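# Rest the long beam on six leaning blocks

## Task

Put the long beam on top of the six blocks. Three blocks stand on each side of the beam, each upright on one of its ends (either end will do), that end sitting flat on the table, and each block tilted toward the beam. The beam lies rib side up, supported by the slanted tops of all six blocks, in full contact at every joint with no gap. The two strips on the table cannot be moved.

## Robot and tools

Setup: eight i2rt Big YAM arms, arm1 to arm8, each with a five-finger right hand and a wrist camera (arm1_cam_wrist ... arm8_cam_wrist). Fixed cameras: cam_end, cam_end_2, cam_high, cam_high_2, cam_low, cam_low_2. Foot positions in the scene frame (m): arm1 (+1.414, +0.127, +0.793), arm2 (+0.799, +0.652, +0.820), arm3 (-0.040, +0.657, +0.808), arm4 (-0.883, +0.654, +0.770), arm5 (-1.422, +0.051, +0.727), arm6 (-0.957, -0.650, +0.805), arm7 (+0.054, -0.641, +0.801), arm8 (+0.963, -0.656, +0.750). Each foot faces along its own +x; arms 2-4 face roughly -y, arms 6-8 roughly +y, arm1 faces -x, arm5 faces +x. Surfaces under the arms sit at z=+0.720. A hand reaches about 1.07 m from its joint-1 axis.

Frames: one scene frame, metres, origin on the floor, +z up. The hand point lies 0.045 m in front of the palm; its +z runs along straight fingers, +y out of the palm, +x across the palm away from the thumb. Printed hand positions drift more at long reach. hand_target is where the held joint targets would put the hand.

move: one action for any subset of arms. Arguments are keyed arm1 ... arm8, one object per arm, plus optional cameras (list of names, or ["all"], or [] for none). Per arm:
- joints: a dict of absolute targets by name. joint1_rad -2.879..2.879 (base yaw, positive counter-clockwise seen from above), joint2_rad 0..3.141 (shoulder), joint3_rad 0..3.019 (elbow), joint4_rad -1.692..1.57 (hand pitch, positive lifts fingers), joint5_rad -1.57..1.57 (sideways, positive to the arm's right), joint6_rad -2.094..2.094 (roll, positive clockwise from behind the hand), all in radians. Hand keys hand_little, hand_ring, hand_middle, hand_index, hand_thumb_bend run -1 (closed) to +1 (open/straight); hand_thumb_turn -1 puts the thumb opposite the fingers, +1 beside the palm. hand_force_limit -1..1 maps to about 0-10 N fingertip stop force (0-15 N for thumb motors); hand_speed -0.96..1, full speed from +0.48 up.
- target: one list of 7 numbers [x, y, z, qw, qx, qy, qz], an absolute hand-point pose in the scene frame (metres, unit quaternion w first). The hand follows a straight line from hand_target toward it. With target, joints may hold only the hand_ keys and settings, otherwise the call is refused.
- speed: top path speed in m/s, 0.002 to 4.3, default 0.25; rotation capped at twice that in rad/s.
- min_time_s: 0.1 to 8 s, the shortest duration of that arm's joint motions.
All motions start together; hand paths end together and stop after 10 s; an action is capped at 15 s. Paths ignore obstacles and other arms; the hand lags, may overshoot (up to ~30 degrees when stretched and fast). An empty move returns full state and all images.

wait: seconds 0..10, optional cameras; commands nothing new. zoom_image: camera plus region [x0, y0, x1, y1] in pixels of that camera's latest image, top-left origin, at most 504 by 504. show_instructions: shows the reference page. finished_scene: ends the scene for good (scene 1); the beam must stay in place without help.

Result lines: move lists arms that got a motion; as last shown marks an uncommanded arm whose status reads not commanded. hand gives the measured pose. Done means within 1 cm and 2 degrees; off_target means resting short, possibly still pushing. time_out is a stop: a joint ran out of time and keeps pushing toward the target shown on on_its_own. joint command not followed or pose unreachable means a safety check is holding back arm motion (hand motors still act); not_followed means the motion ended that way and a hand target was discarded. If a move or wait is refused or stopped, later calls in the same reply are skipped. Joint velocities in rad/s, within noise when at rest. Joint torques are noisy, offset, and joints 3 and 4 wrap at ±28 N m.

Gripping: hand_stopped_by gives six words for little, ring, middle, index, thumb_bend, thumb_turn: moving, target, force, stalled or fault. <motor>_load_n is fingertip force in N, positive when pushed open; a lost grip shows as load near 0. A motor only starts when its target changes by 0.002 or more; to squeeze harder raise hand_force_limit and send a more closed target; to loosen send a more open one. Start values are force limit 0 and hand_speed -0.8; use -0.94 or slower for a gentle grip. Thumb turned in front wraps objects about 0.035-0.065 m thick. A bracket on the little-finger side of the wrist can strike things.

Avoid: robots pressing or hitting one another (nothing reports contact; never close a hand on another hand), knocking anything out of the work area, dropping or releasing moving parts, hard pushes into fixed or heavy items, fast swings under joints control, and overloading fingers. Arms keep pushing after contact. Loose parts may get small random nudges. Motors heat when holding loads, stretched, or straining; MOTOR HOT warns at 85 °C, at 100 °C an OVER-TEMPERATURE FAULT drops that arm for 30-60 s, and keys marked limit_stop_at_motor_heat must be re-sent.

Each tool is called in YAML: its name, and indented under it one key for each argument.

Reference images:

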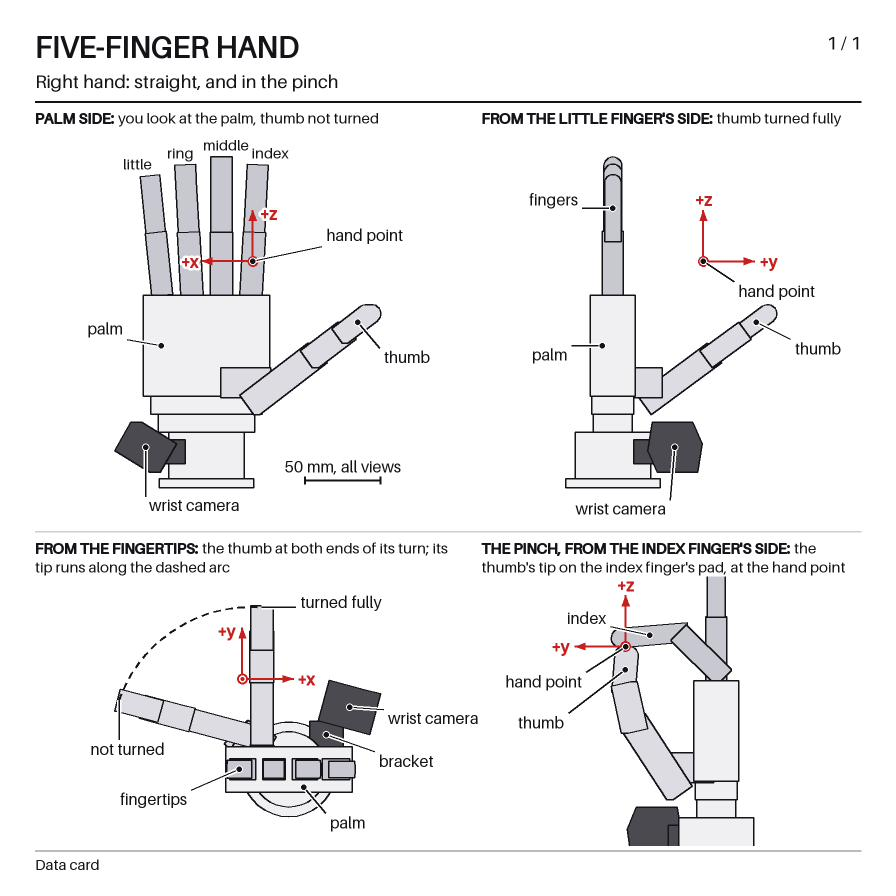

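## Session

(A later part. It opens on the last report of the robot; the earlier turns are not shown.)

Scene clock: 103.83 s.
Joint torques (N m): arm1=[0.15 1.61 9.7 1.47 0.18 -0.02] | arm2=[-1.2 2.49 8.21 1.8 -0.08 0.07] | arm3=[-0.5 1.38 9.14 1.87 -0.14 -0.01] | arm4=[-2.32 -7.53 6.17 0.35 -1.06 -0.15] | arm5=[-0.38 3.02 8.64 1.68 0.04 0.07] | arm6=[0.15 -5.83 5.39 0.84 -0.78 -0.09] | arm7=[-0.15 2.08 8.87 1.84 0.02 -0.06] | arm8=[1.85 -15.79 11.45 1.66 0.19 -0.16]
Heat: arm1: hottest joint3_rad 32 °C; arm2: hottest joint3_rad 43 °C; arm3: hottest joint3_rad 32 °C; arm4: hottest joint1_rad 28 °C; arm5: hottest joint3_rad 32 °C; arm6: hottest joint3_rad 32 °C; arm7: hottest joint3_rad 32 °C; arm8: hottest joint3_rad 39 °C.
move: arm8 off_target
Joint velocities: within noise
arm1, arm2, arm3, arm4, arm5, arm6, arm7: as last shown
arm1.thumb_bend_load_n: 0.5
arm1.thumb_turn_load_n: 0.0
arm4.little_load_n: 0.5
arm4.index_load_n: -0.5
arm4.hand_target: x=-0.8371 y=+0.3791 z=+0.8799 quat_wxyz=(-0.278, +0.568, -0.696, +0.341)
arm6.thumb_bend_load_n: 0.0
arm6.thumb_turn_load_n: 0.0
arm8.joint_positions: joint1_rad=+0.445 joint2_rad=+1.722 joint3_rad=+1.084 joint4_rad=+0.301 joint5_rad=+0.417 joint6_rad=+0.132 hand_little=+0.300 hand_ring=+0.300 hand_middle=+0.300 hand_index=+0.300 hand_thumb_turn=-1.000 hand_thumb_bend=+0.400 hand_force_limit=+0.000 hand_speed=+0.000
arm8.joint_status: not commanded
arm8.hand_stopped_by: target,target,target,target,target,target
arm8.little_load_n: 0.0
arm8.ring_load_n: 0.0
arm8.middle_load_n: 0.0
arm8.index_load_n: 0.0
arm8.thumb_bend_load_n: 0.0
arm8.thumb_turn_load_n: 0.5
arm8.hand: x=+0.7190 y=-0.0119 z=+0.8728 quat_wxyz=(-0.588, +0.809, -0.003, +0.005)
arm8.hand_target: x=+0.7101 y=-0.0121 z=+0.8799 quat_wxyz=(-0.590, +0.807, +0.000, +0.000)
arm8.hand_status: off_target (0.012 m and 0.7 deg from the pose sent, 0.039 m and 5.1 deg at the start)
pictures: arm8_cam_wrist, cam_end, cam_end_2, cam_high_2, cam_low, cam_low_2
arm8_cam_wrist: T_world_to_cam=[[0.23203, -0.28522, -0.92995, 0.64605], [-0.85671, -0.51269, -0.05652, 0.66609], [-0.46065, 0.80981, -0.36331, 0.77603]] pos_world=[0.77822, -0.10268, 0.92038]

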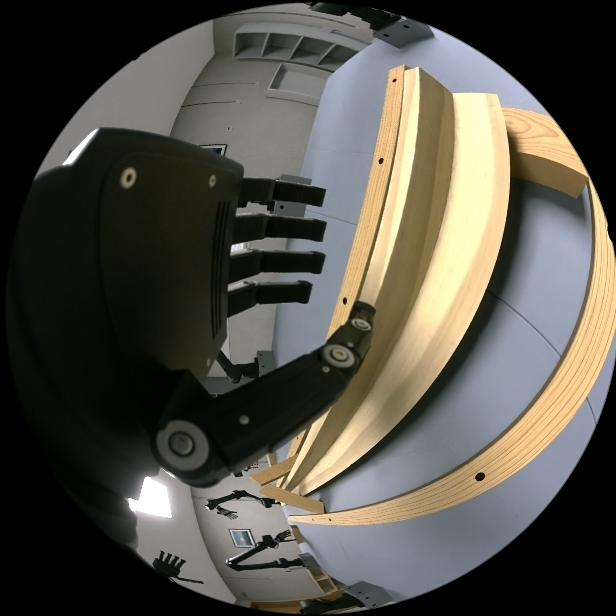

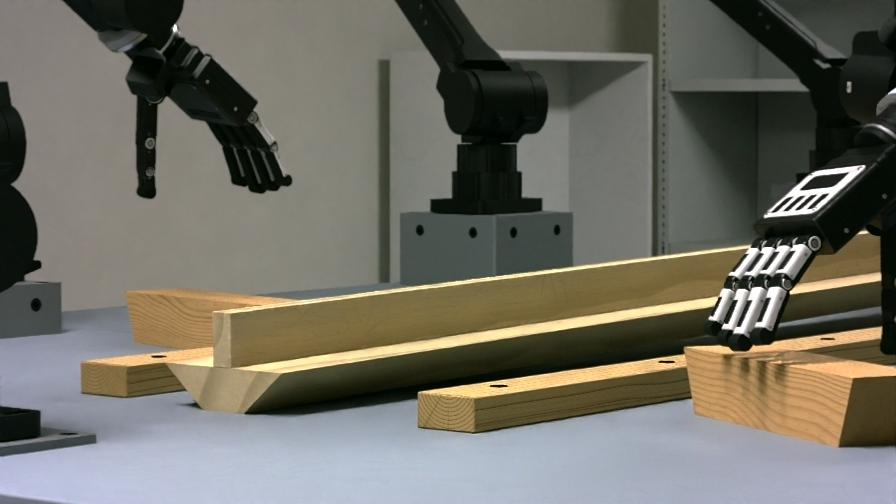

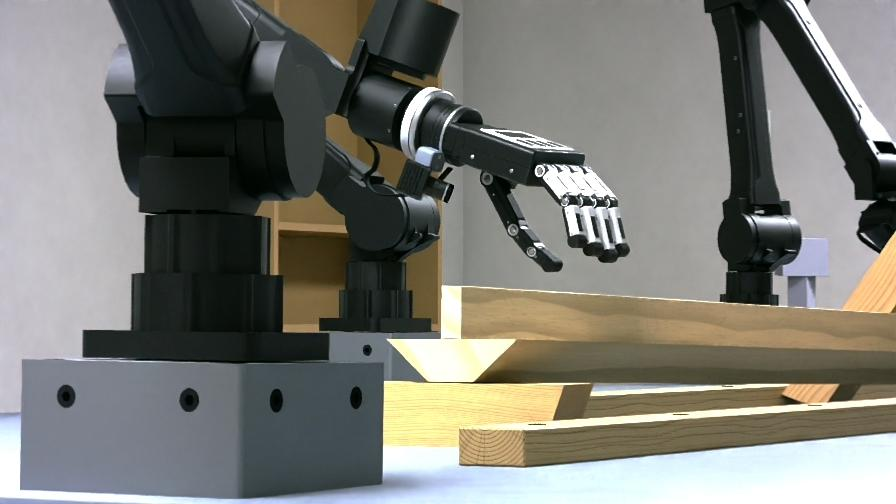

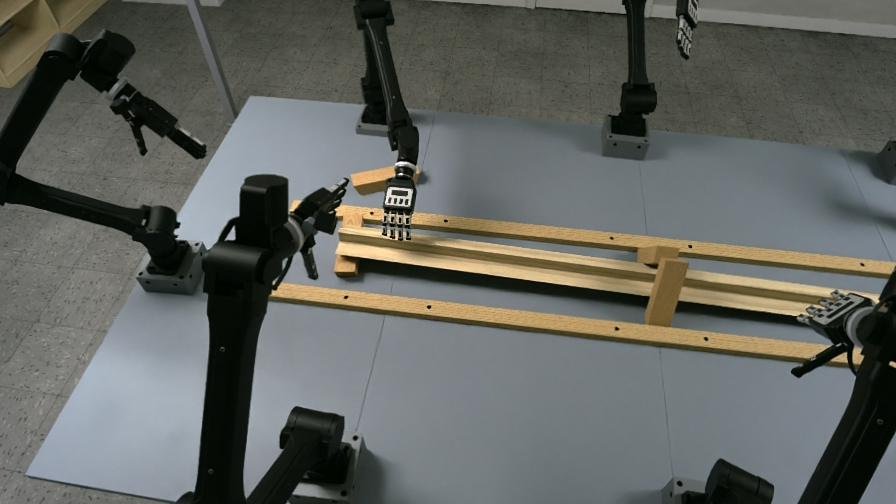

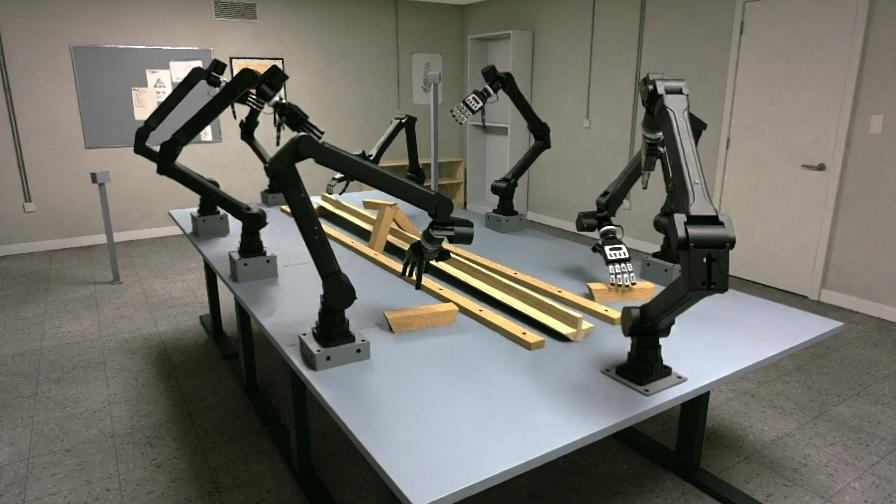

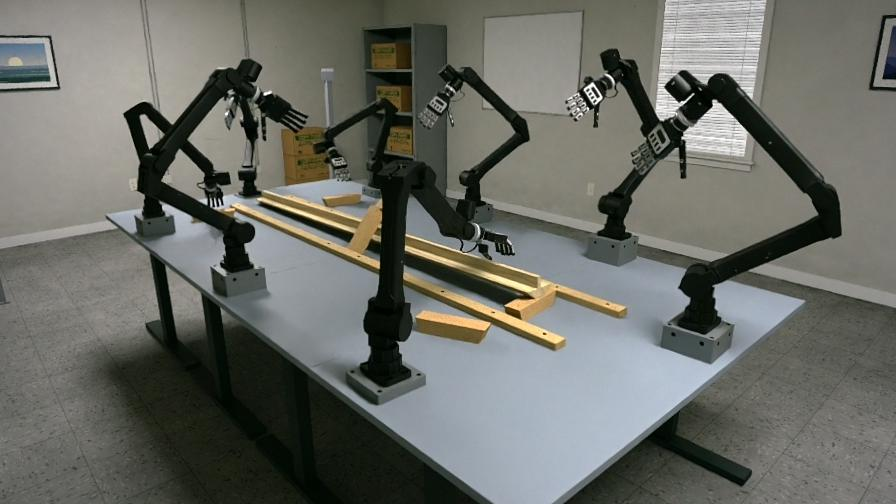

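move:
  arm8: {"target": [0.702, -0.012, 0.828, -0.590, 0.807, 0, 0], "speed": 0.1}
  arm6: {"target": [-0.960, -0.362, 0.753, -0.376, 0.766, 0.467, -0.229], "speed": 0.1}
  cameras: ["arm8_cam_wrist", "arm6_cam_wrist", "cam_high", "cam_end_2", "cam_end"]

zoom_image:
  camera: "cam_end_2"
  region: [420, 150, 670, 380]

zoom_image:
  camera: "cam_end"
  region: [640, 160, 896, 470]

zoom_image:
  camera: "arm6_cam_wrist"
  region: [230, 80, 480, 400]

Scene clock: 116.57 s.
Joint torques (N m): arm1=[0.09 1.9 9.7 1.44 0.19 -0.04] | arm2=[-1.38 3.6 8.17 1.81 -0.08 0.11] | arm3=[-0.38 1.32 9.17 1.85 -0.13 -0.01] | arm4=[-2.2 -7.71 6.15 0.39 -1.05 -0.14] | arm5=[-0.32 2.96 8.57 1.66 0.06 0.06] | arm6=[0.09 -6.59 4.48 0.83 -0.71 -0.09] | arm7=[-0.09 1.67 8.85 1.76 0.02 -0.07] | arm8=[1.79 -14.8 9.96 2.69 0.2 -0.12]
Heat: arm1: hottest joint3_rad 33 °C; arm2: hottest joint3_rad 43 °C; arm3: hottest joint3_rad 33 °C; arm4: hottest joint1_rad 27 °C; arm5: hottest joint3_rad 32 °C; arm6: hottest joint3_rad 31 °C; arm7: hottest joint3_rad 33 °C; arm8: hottest joint3_rad 39 °C.
move: arm6 done; arm8 done
Joint velocities: within noise
arm1, arm2, arm3, arm4, arm5, arm7: as last shown
arm1.thumb_bend_load_n: 0.0
arm4.little_load_n: 0.0
arm4.index_load_n: 0.0
arm6.joint_positions: joint1_rad=-0.359 joint2_rad=+1.520 joint3_rad=+0.526 joint4_rad=-0.492 joint5_rad=-0.913 joint6_rad=-1.459 hand_little=+0.700 hand_ring=+0.700 hand_middle=+0.700 hand_index=+0.700 hand_thumb_turn=-1.000 hand_thumb_bend=+0.900 hand_force_limit=+0.000 hand_speed=+0.000
arm6.joint_status: not commanded
arm6.hand_stopped_by: target,target,target,target,target,target
arm6.little_load_n: 0.0
arm6.ring_load_n: 0.0
arm6.middle_load_n: 0.0
arm6.index_load_n: 0.0
arm6.thumb_bend_load_n: 0.0
arm6.thumb_turn_load_n: 0.0
arm6.hand: x=-0.9639 y=-0.3628 z=+0.7559 quat_wxyz=(-0.373, +0.766, +0.469, -0.233)
arm6.hand_target: x=-0.9601 y=-0.3621 z=+0.7531 quat_wxyz=(-0.376, +0.767, +0.467, -0.229)
arm6.hand_status: done (0.005 m and 0.6 deg from the pose sent, 0.035 m and 0.5 deg at the start)
arm8.joint_positions: joint1_rad=+0.458 joint2_rad=+1.802 joint3_rad=+1.065 joint4_rad=+0.399 joint5_rad=+0.429 joint6_rad=+0.132 hand_little=+0.300 hand_ring=+0.300 hand_middle=+0.300 hand_index=+0.300 hand_thumb_turn=-1.000 hand_thumb_bend=+0.400 hand_force_limit=+0.000 hand_speed=+0.000
arm8.joint_status: not commanded
arm8.hand_stopped_by: target,target,target,target,target,target
arm8.little_load_n: 0.0
arm8.ring_load_n: -0.5
arm8.middle_load_n: 0.0
arm8.index_load_n: 0.0
arm8.thumb_bend_load_n: 0.0
arm8.thumb_turn_load_n: 0.0
arm8.hand: x=+0.7110 y=-0.0109 z=+0.8318 quat_wxyz=(-0.588, +0.809, -0.001, +0.006)
arm8.hand_target: x=+0.7021 y=-0.0121 z=+0.8282 quat_wxyz=(-0.590, +0.807, +0.000, +0.000)
arm8.hand_status: done (0.010 m and 0.7 deg from the pose sent, 0.048 m and 0.7 deg at the start)
pictures: arm6_cam_wrist, arm8_cam_wrist, cam_end, cam_end_2, cam_high
arm6_cam_wrist: T_world_to_cam=[[0.63642, -0.01438, -0.77121, 1.19557], [0.13944, -0.98121, 0.13337, -0.32359], [-0.75863, -0.19242, -0.62246, -0.21563]] pos_world=[-0.87935, -0.34181, 0.83097]
arm8_cam_wrist: T_world_to_cam=[[0.23626, -0.28502, -0.92895, 0.60616], [-0.85576, -0.51388, -0.05998, 0.65954], [-0.46028, 0.80913, -0.36532, 0.75807]] pos_world=[0.77012, -0.10167, 0.87959]

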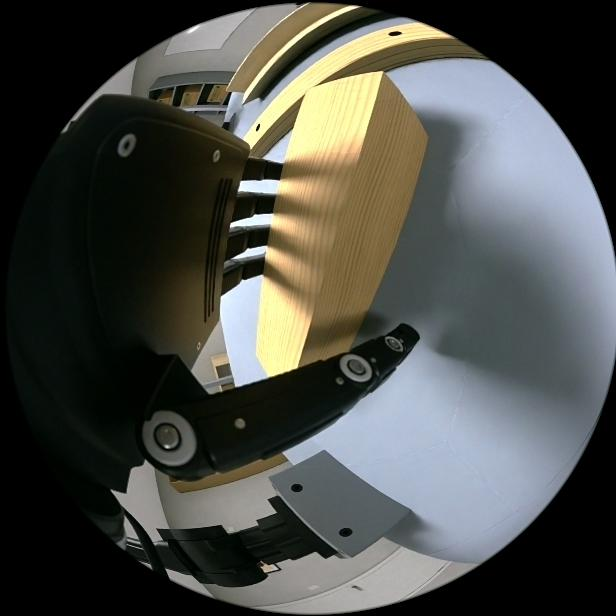

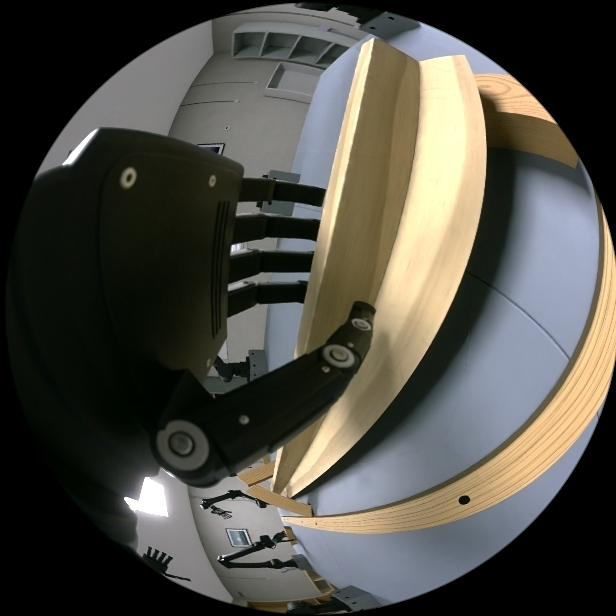

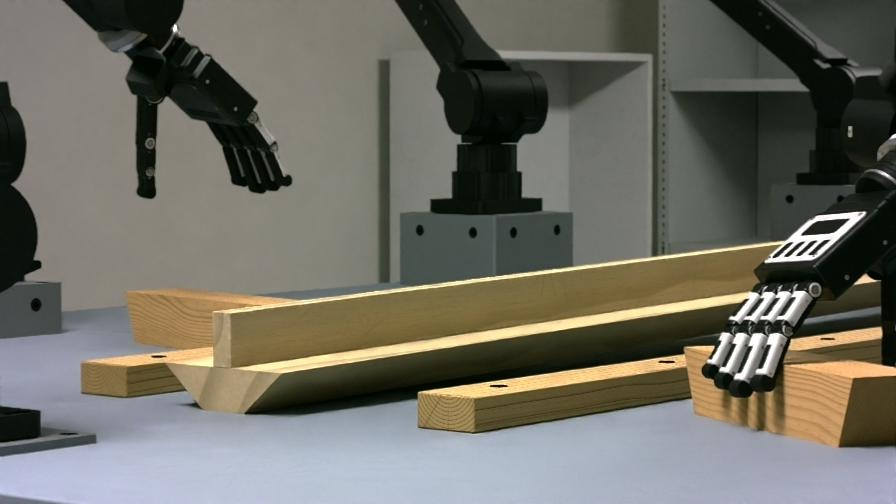

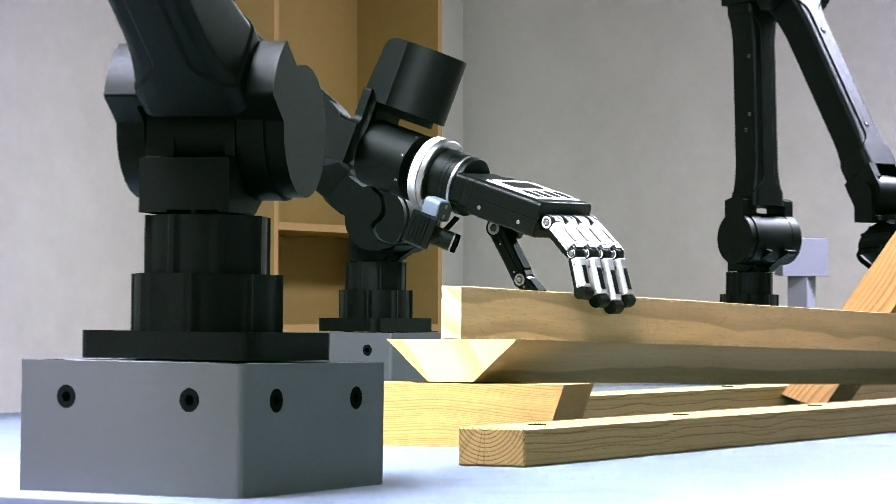

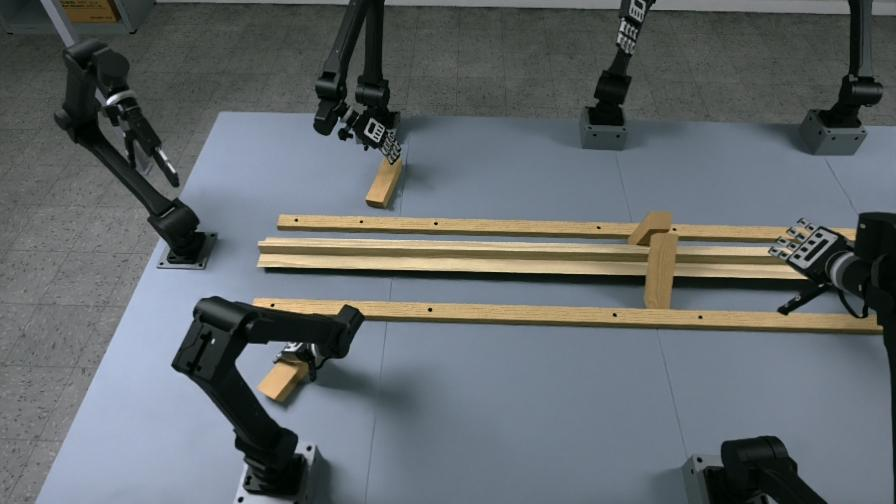

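Scaled by 2.016 from the camera's image (finer frame: 1280x720).

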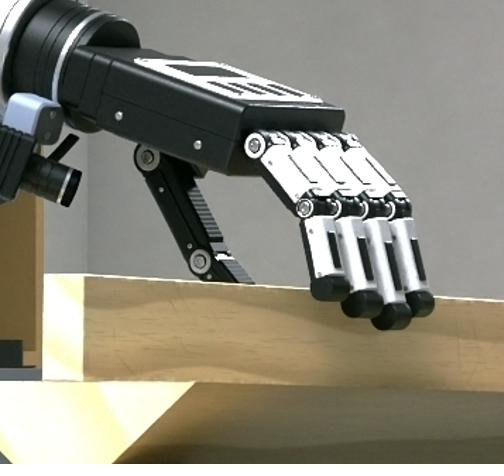

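Scaled by 1.626 from the camera's image (finer frame: 1280x720).

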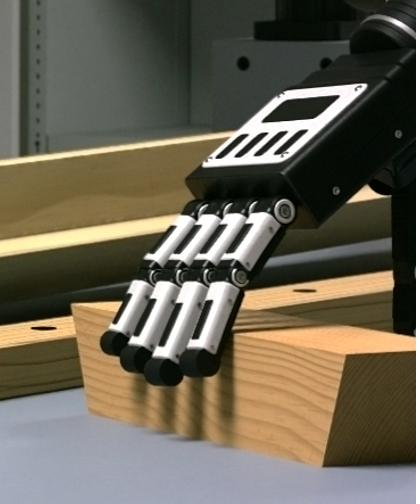

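Scaled by 1.575 from the camera's image (finer frame: 880x880).

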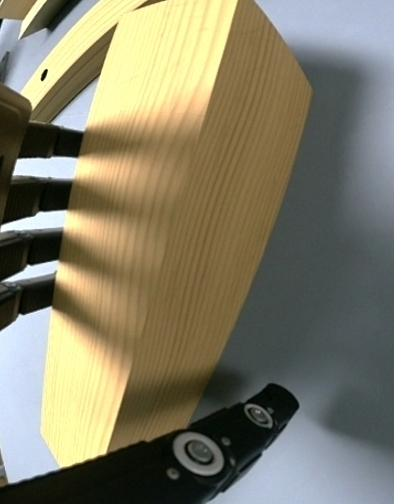

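move:
  arm8: {"target": [0.702, -0.012, 0.812, -0.590, 0.807, 0, 0], "speed": 0.1}
  arm6: {"joints": {"hand_speed": -0.93, "hand_force_limit": -0.4, "hand_thumb_bend": 0.2, "hand_index": 0.2, "hand_middle": 0.2, "hand_ring": 0.2, "hand_little": 0.2}}
  cameras: ["arm8_cam_wrist", "arm6_cam_wrist", "cam_high", "cam_end_2", "cam_end"]

zoom_image:
  camera: "cam_end_2"
  region: [420, 150, 670, 380]

zoom_image:
  camera: "cam_end"
  region: [640, 160, 896, 470]

Scene clock: 125.07 s.
Joint torques (N m): arm1=[0.38 1.61 9.7 1.42 0.2 -0.02] | arm2=[-0.97 2.73 8.34 1.72 -0.09 0.07] | arm3=[-0.38 1.38 9.17 1.88 -0.13 0] | arm4=[-2.32 -7.3 6.17 0.32 -1.05 -0.13] | arm5=[-0.32 2.96 8.59 1.72 0.05 0.07] | arm6=[0.09 -6.48 4.49 0.7 -0.17 -0.05] | arm7=[0.21 1.73 8.91 1.83 0.03 -0.06] | arm8=[1.85 -14.51 9.35 2.69 0.19 -0.12]
Heat: arm1: hottest joint3_rad 33 °C; arm2: hottest joint3_rad 43 °C; arm3: hottest joint3_rad 33 °C; arm4: hottest joint1_rad 27 °C; arm5: hottest joint3_rad 32 °C; arm6: hottest joint3_rad 31 °C; arm7: hottest joint3_rad 33 °C; arm8: hottest joint3_rad 38 °C.
move: arm6 off_target; arm8 off_target
Joint velocities: within noise
arm1, arm2, arm3, arm4, arm5, arm7: as last shown
arm5.thumb_turn_load_n: -0.5
arm6.joint_positions: joint1_rad=-0.359 joint2_rad=+1.520 joint3_rad=+0.526 joint4_rad=-0.488 joint5_rad=-0.925 joint6_rad=-1.464 hand_little=+0.235 hand_ring=+0.255 hand_middle=+0.256 hand_index=+0.261 hand_thumb_turn=-1.000 hand_thumb_bend=+0.674 hand_force_limit=-0.400 hand_speed=-0.930
arm6.joint_status: hand_little off_target (ended at +0.235, target +0.200); hand_ring off_target (ended at +0.255, target +0.200); hand_middle off_target (ended at +0.256, target +0.200); hand_index off_target (ended at +0.261, target +0.200); hand_thumb_bend off_target (ended at +0.674, target +0.200); the others done
arm6.hand_stopped_by: force,force,force,force,force,target
arm6.little_load_n: 4.5
arm6.ring_load_n: 0.5
arm6.middle_load_n: 3.0
arm6.index_load_n: 1.0
arm6.thumb_bend_load_n: 6.5
arm6.thumb_turn_load_n: 4.0
arm6.hand: x=-0.9653 y=-0.3611 z=+0.7573 quat_wxyz=(-0.379, +0.762, +0.470, -0.234)
arm6.hand_target: x=-0.9601 y=-0.3621 z=+0.7531 quat_wxyz=(-0.376, +0.767, +0.467, -0.229)
arm6.hand_status: not commanded
arm8.joint_positions: joint1_rad=+0.458 joint2_rad=+1.826 joint3_rad=+1.059 joint4_rad=+0.439 joint5_rad=+0.429 joint6_rad=+0.132 hand_little=+0.300 hand_ring=+0.300 hand_middle=+0.300 hand_index=+0.300 hand_thumb_turn=-1.000 hand_thumb_bend=+0.400 hand_force_limit=+0.000 hand_speed=+0.000
arm8.joint_status: not commanded
arm8.hand_stopped_by: target,target,target,target,target,target
arm8.little_load_n: 0.0
arm8.ring_load_n: 0.0
arm8.middle_load_n: 0.0
arm8.index_load_n: 0.0
arm8.thumb_bend_load_n: 0.0
arm8.thumb_turn_load_n: 0.0
arm8.hand: x=+0.7101 y=-0.0091 z=+0.8223 quat_wxyz=(-0.592, +0.806, -0.002, +0.004)
arm8.hand_target: x=+0.7022 y=-0.0123 z=+0.8121 quat_wxyz=(-0.590, +0.807, +0.000, +0.000)
arm8.hand_status: off_target (0.013 m and 0.6 deg from the pose sent, 0.022 m and 0.8 deg at the start)
pictures: arm6_cam_wrist, arm8_cam_wrist, cam_end, cam_end_2, cam_high
arm6_cam_wrist: T_world_to_cam=[[0.62985, -0.0032, -0.77671, 1.19937], [0.14425, -0.98211, 0.12102, -0.30823], [-0.7632, -0.18827, -0.61812, -0.2218]] pos_world=[-0.88024, -0.34063, 0.83177]
arm8_cam_wrist: T_world_to_cam=[[0.23214, -0.27635, -0.9326, 0.60408], [-0.85607, -0.51324, -0.06101, 0.66023], [-0.46179, 0.81254, -0.35572, 0.74591]] pos_world=[0.76942, -0.10028, 0.86898]

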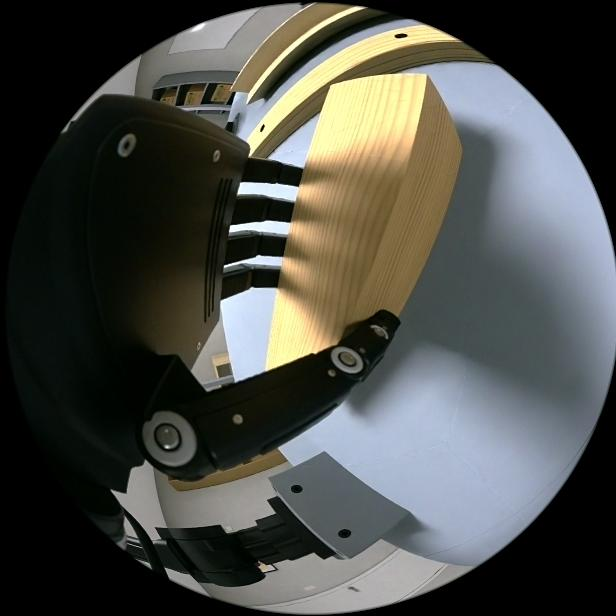

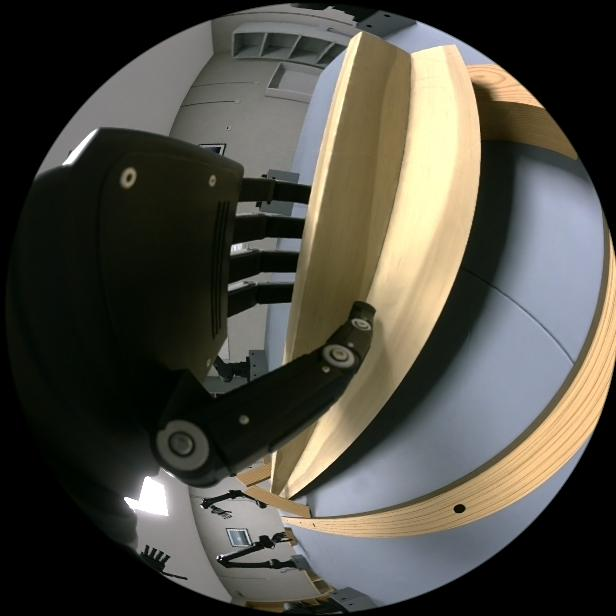

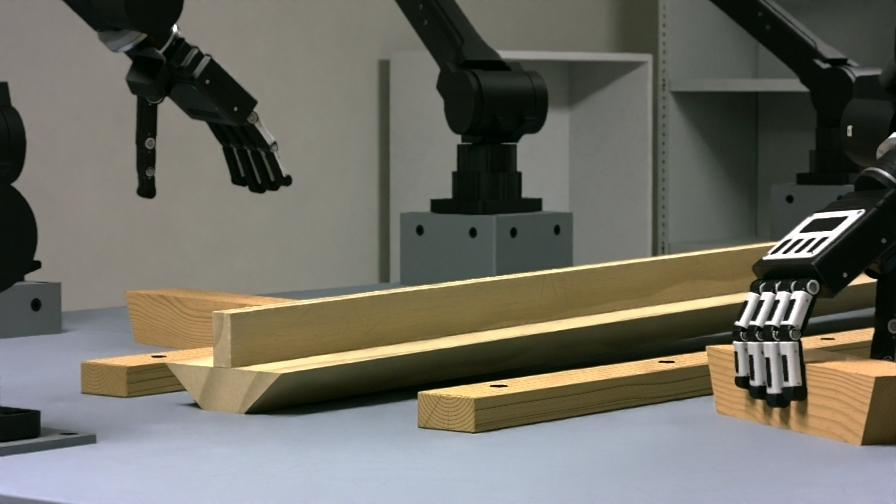

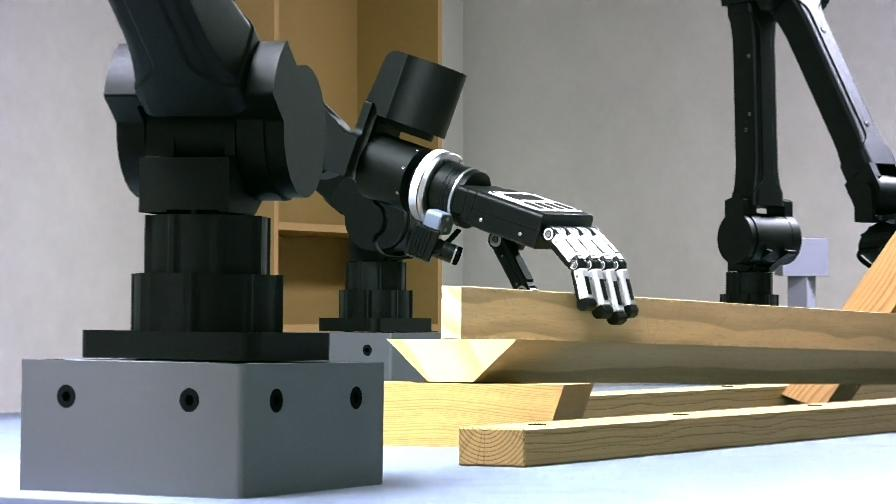

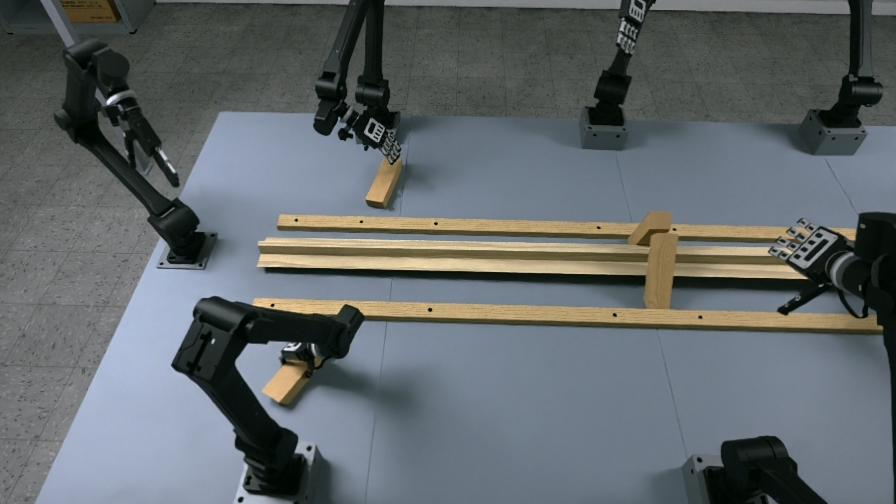

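Scaled by 2.016 from the camera's image (finer frame: 1280x720).

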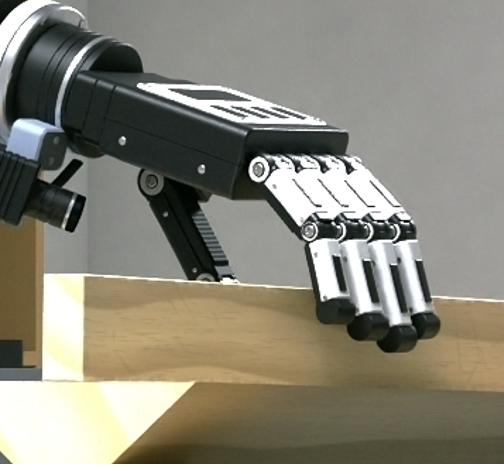

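Scaled by 1.626 from the camera's image (finer frame: 1280x720).

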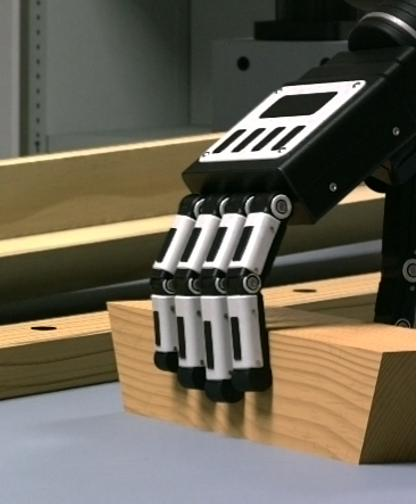

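move:
  arm8: {"joints": {"hand_speed": -0.93, "hand_force_limit": 0.0, "hand_thumb_bend": -0.3, "hand_index": -0.2, "hand_middle": -0.2, "hand_ring": -0.2, "hand_little": -0.2}}
  arm6: {"target": [-0.970, -0.368, 0.85, -0.376, 0.766, 0.467, -0.229], "speed": 0.08}
  cameras: ["arm8_cam_wrist", "arm6_cam_wrist", "cam_high", "cam_end_2", "cam_end"]

zoom_image:
  camera: "cam_end_2"
  region: [420, 150, 670, 380]

Scene clock: 129.13 s.
Joint torques (N m): arm1=[0.44 1.44 9.63 1.44 0.21 -0.01] | arm2=[-0.97 1.79 8.35 1.74 -0.09 0.03] | arm3=[-0.5 1.2 9.17 1.84 -0.13 -0.01] | arm4=[-2.14 -7.41 6.19 0.38 -1.06 -0.14] | arm5=[-0.15 2.9 8.61 1.73 0.07 0.05] | arm6=[1.61 -6.71 9.96 0.02 -1.06 0.15] | arm7=[0.15 1.85 8.9 1.8 0.02 -0.07] | arm8=[1.79 -14.86 9.32 2.33 0.14 -0.13]
Heat: arm1: hottest joint3_rad 33 °C; arm2: hottest joint3_rad 43 °C; arm3: hottest joint3_rad 33 °C; arm4: hottest joint1_rad 27 °C; arm5: hottest joint3_rad 32 °C; arm6: hottest joint3_rad 31 °C; arm7: hottest joint3_rad 33 °C; arm8: hottest joint3_rad 37 °C.
move: arm6 off_target; arm8 off_target
Joint velocities: within noise
arm1, arm2, arm3, arm4, arm5, arm7: as last shown
arm2.little_load_n: -0.5
arm5.thumb_turn_load_n: 0.0
arm6.joint_positions: joint1_rad=-0.356 joint2_rad=+1.243 joint3_rad=+0.548 joint4_rad=-0.818 joint5_rad=-0.903 joint6_rad=-1.448 hand_little=+0.235 hand_ring=+0.255 hand_middle=+0.256 hand_index=+0.261 hand_thumb_turn=-1.000 hand_thumb_bend=+0.674 hand_force_limit=-0.400 hand_speed=-0.930
arm6.joint_status: not commanded
arm6.hand_stopped_by: force,force,force,force,force,target
arm6.little_load_n: 2.0
arm6.ring_load_n: 0.0
arm6.middle_load_n: 2.5
arm6.index_load_n: 2.5
arm6.thumb_bend_load_n: 6.5
arm6.thumb_turn_load_n: 2.0
arm6.hand: x=-0.9747 y=-0.3894 z=+0.8300 quat_wxyz=(-0.361, +0.773, +0.461, -0.243)
arm6.hand_target: x=-0.9703 y=-0.3688 z=+0.8498 quat_wxyz=(-0.377, +0.766, +0.467, -0.229)
arm6.hand_status: off_target (0.030 m and 2.6 deg from the pose sent, 0.093 m and 0.9 deg at the start)
arm7.ring_load_n: -0.5
arm8.joint_positions: joint1_rad=+0.458 joint2_rad=+1.830 joint3_rad=+1.059 joint4_rad=+0.449 joint5_rad=+0.431 joint6_rad=+0.133 hand_little=-0.072 hand_ring=-0.051 hand_middle=-0.038 hand_index=-0.046 hand_thumb_turn=-1.000 hand_thumb_bend=+0.213 hand_force_limit=+0.000 hand_speed=-0.930
arm8.joint_status: hand_little off_target (ended at -0.072, target -0.200); hand_ring off_target (ended at -0.051, target -0.200); hand_middle off_target (ended at -0.038, target -0.200); hand_index off_target (ended at -0.046, target -0.200); hand_thumb_bend off_target (ended at +0.213, target -0.300); the others done
arm8.hand_stopped_by: force,force,force,force,force,target
arm8.little_load_n: 6.0
arm8.ring_load_n: 5.0
arm8.middle_load_n: 5.0
arm8.index_load_n: 5.5
arm8.thumb_bend_load_n: 7.5
arm8.thumb_turn_load_n: 0.5
arm8.hand: x=+0.7098 y=-0.0080 z=+0.8221 quat_wxyz=(-0.594, +0.805, -0.004, +0.003)
arm8.hand_target: x=+0.7022 y=-0.0123 z=+0.8120 quat_wxyz=(-0.590, +0.807, +0.000, +0.000)
arm8.hand_status: not commanded
pictures: arm6_cam_wrist, arm8_cam_wrist, cam_end, cam_end_2, cam_high
arm6_cam_wrist: T_world_to_cam=[[0.63202, -0.04631, -0.77357, 1.24439], [0.13559, -0.97621, 0.16922, -0.38962], [-0.763, -0.21184, -0.6107, -0.20445]] pos_world=[-0.88965, -0.36604, 0.9037]
arm8_cam_wrist: T_world_to_cam=[[0.22904, -0.27129, -0.93485, 0.60834], [-0.85693, -0.51176, -0.06144, 0.66146], [-0.46175, 0.81517, -0.34969, 0.73989]] pos_world=[0.76912, -0.09959, 0.86808]

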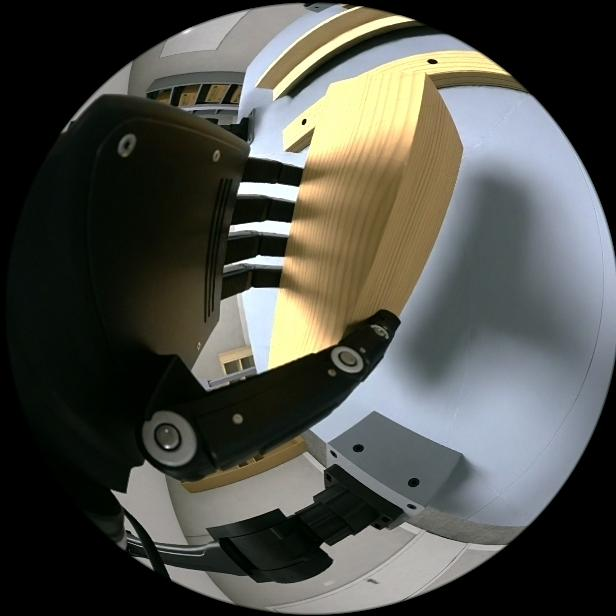

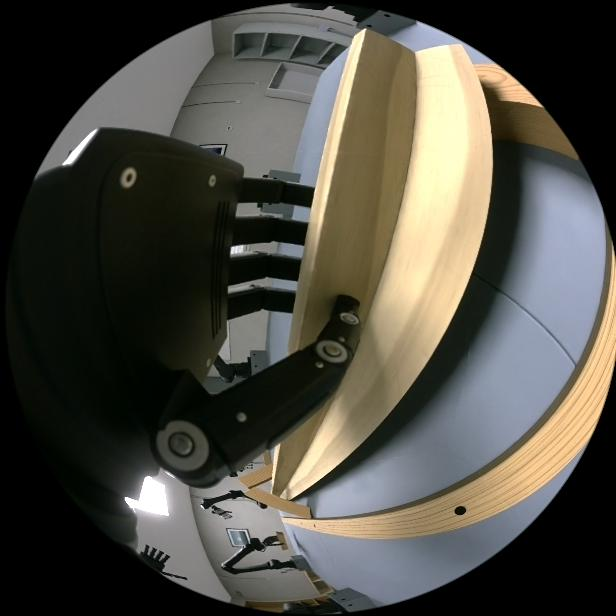

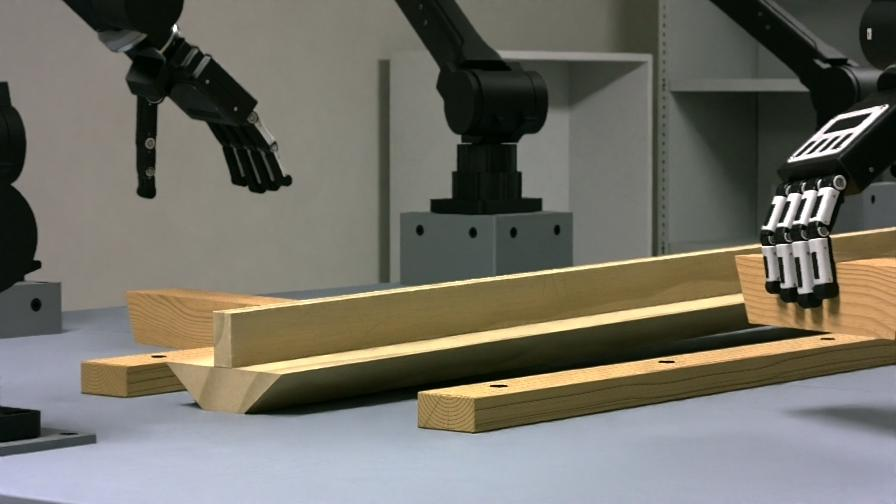

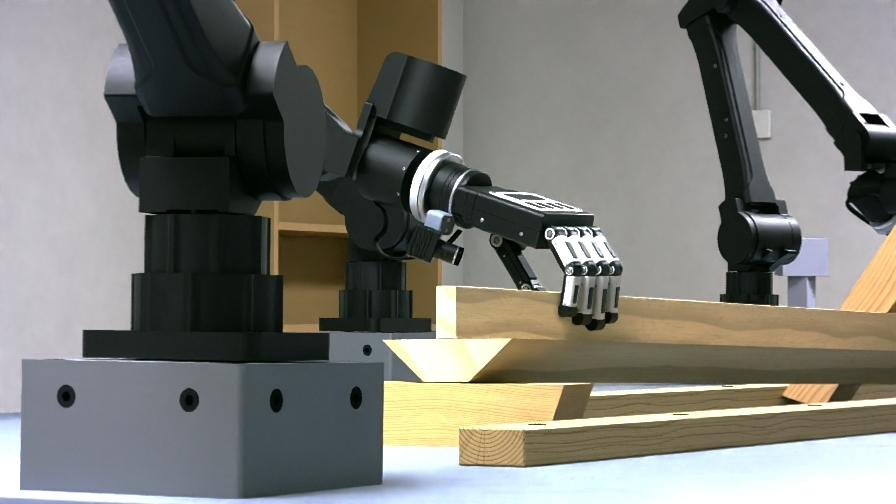

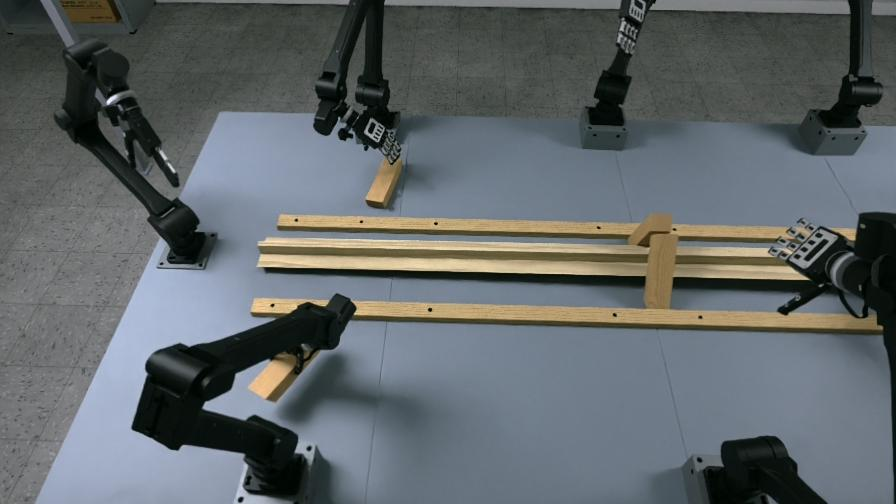

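Scaled by 2.016 from the camera's image (finer frame: 1280x720).

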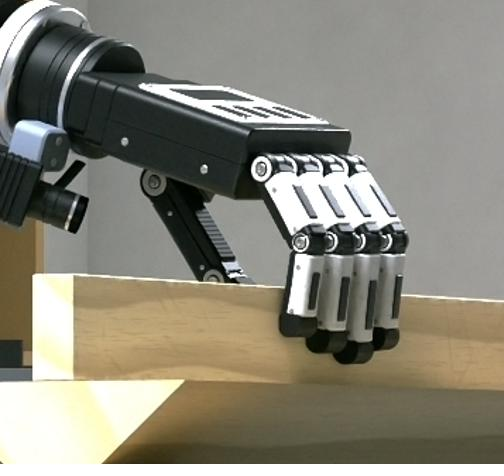

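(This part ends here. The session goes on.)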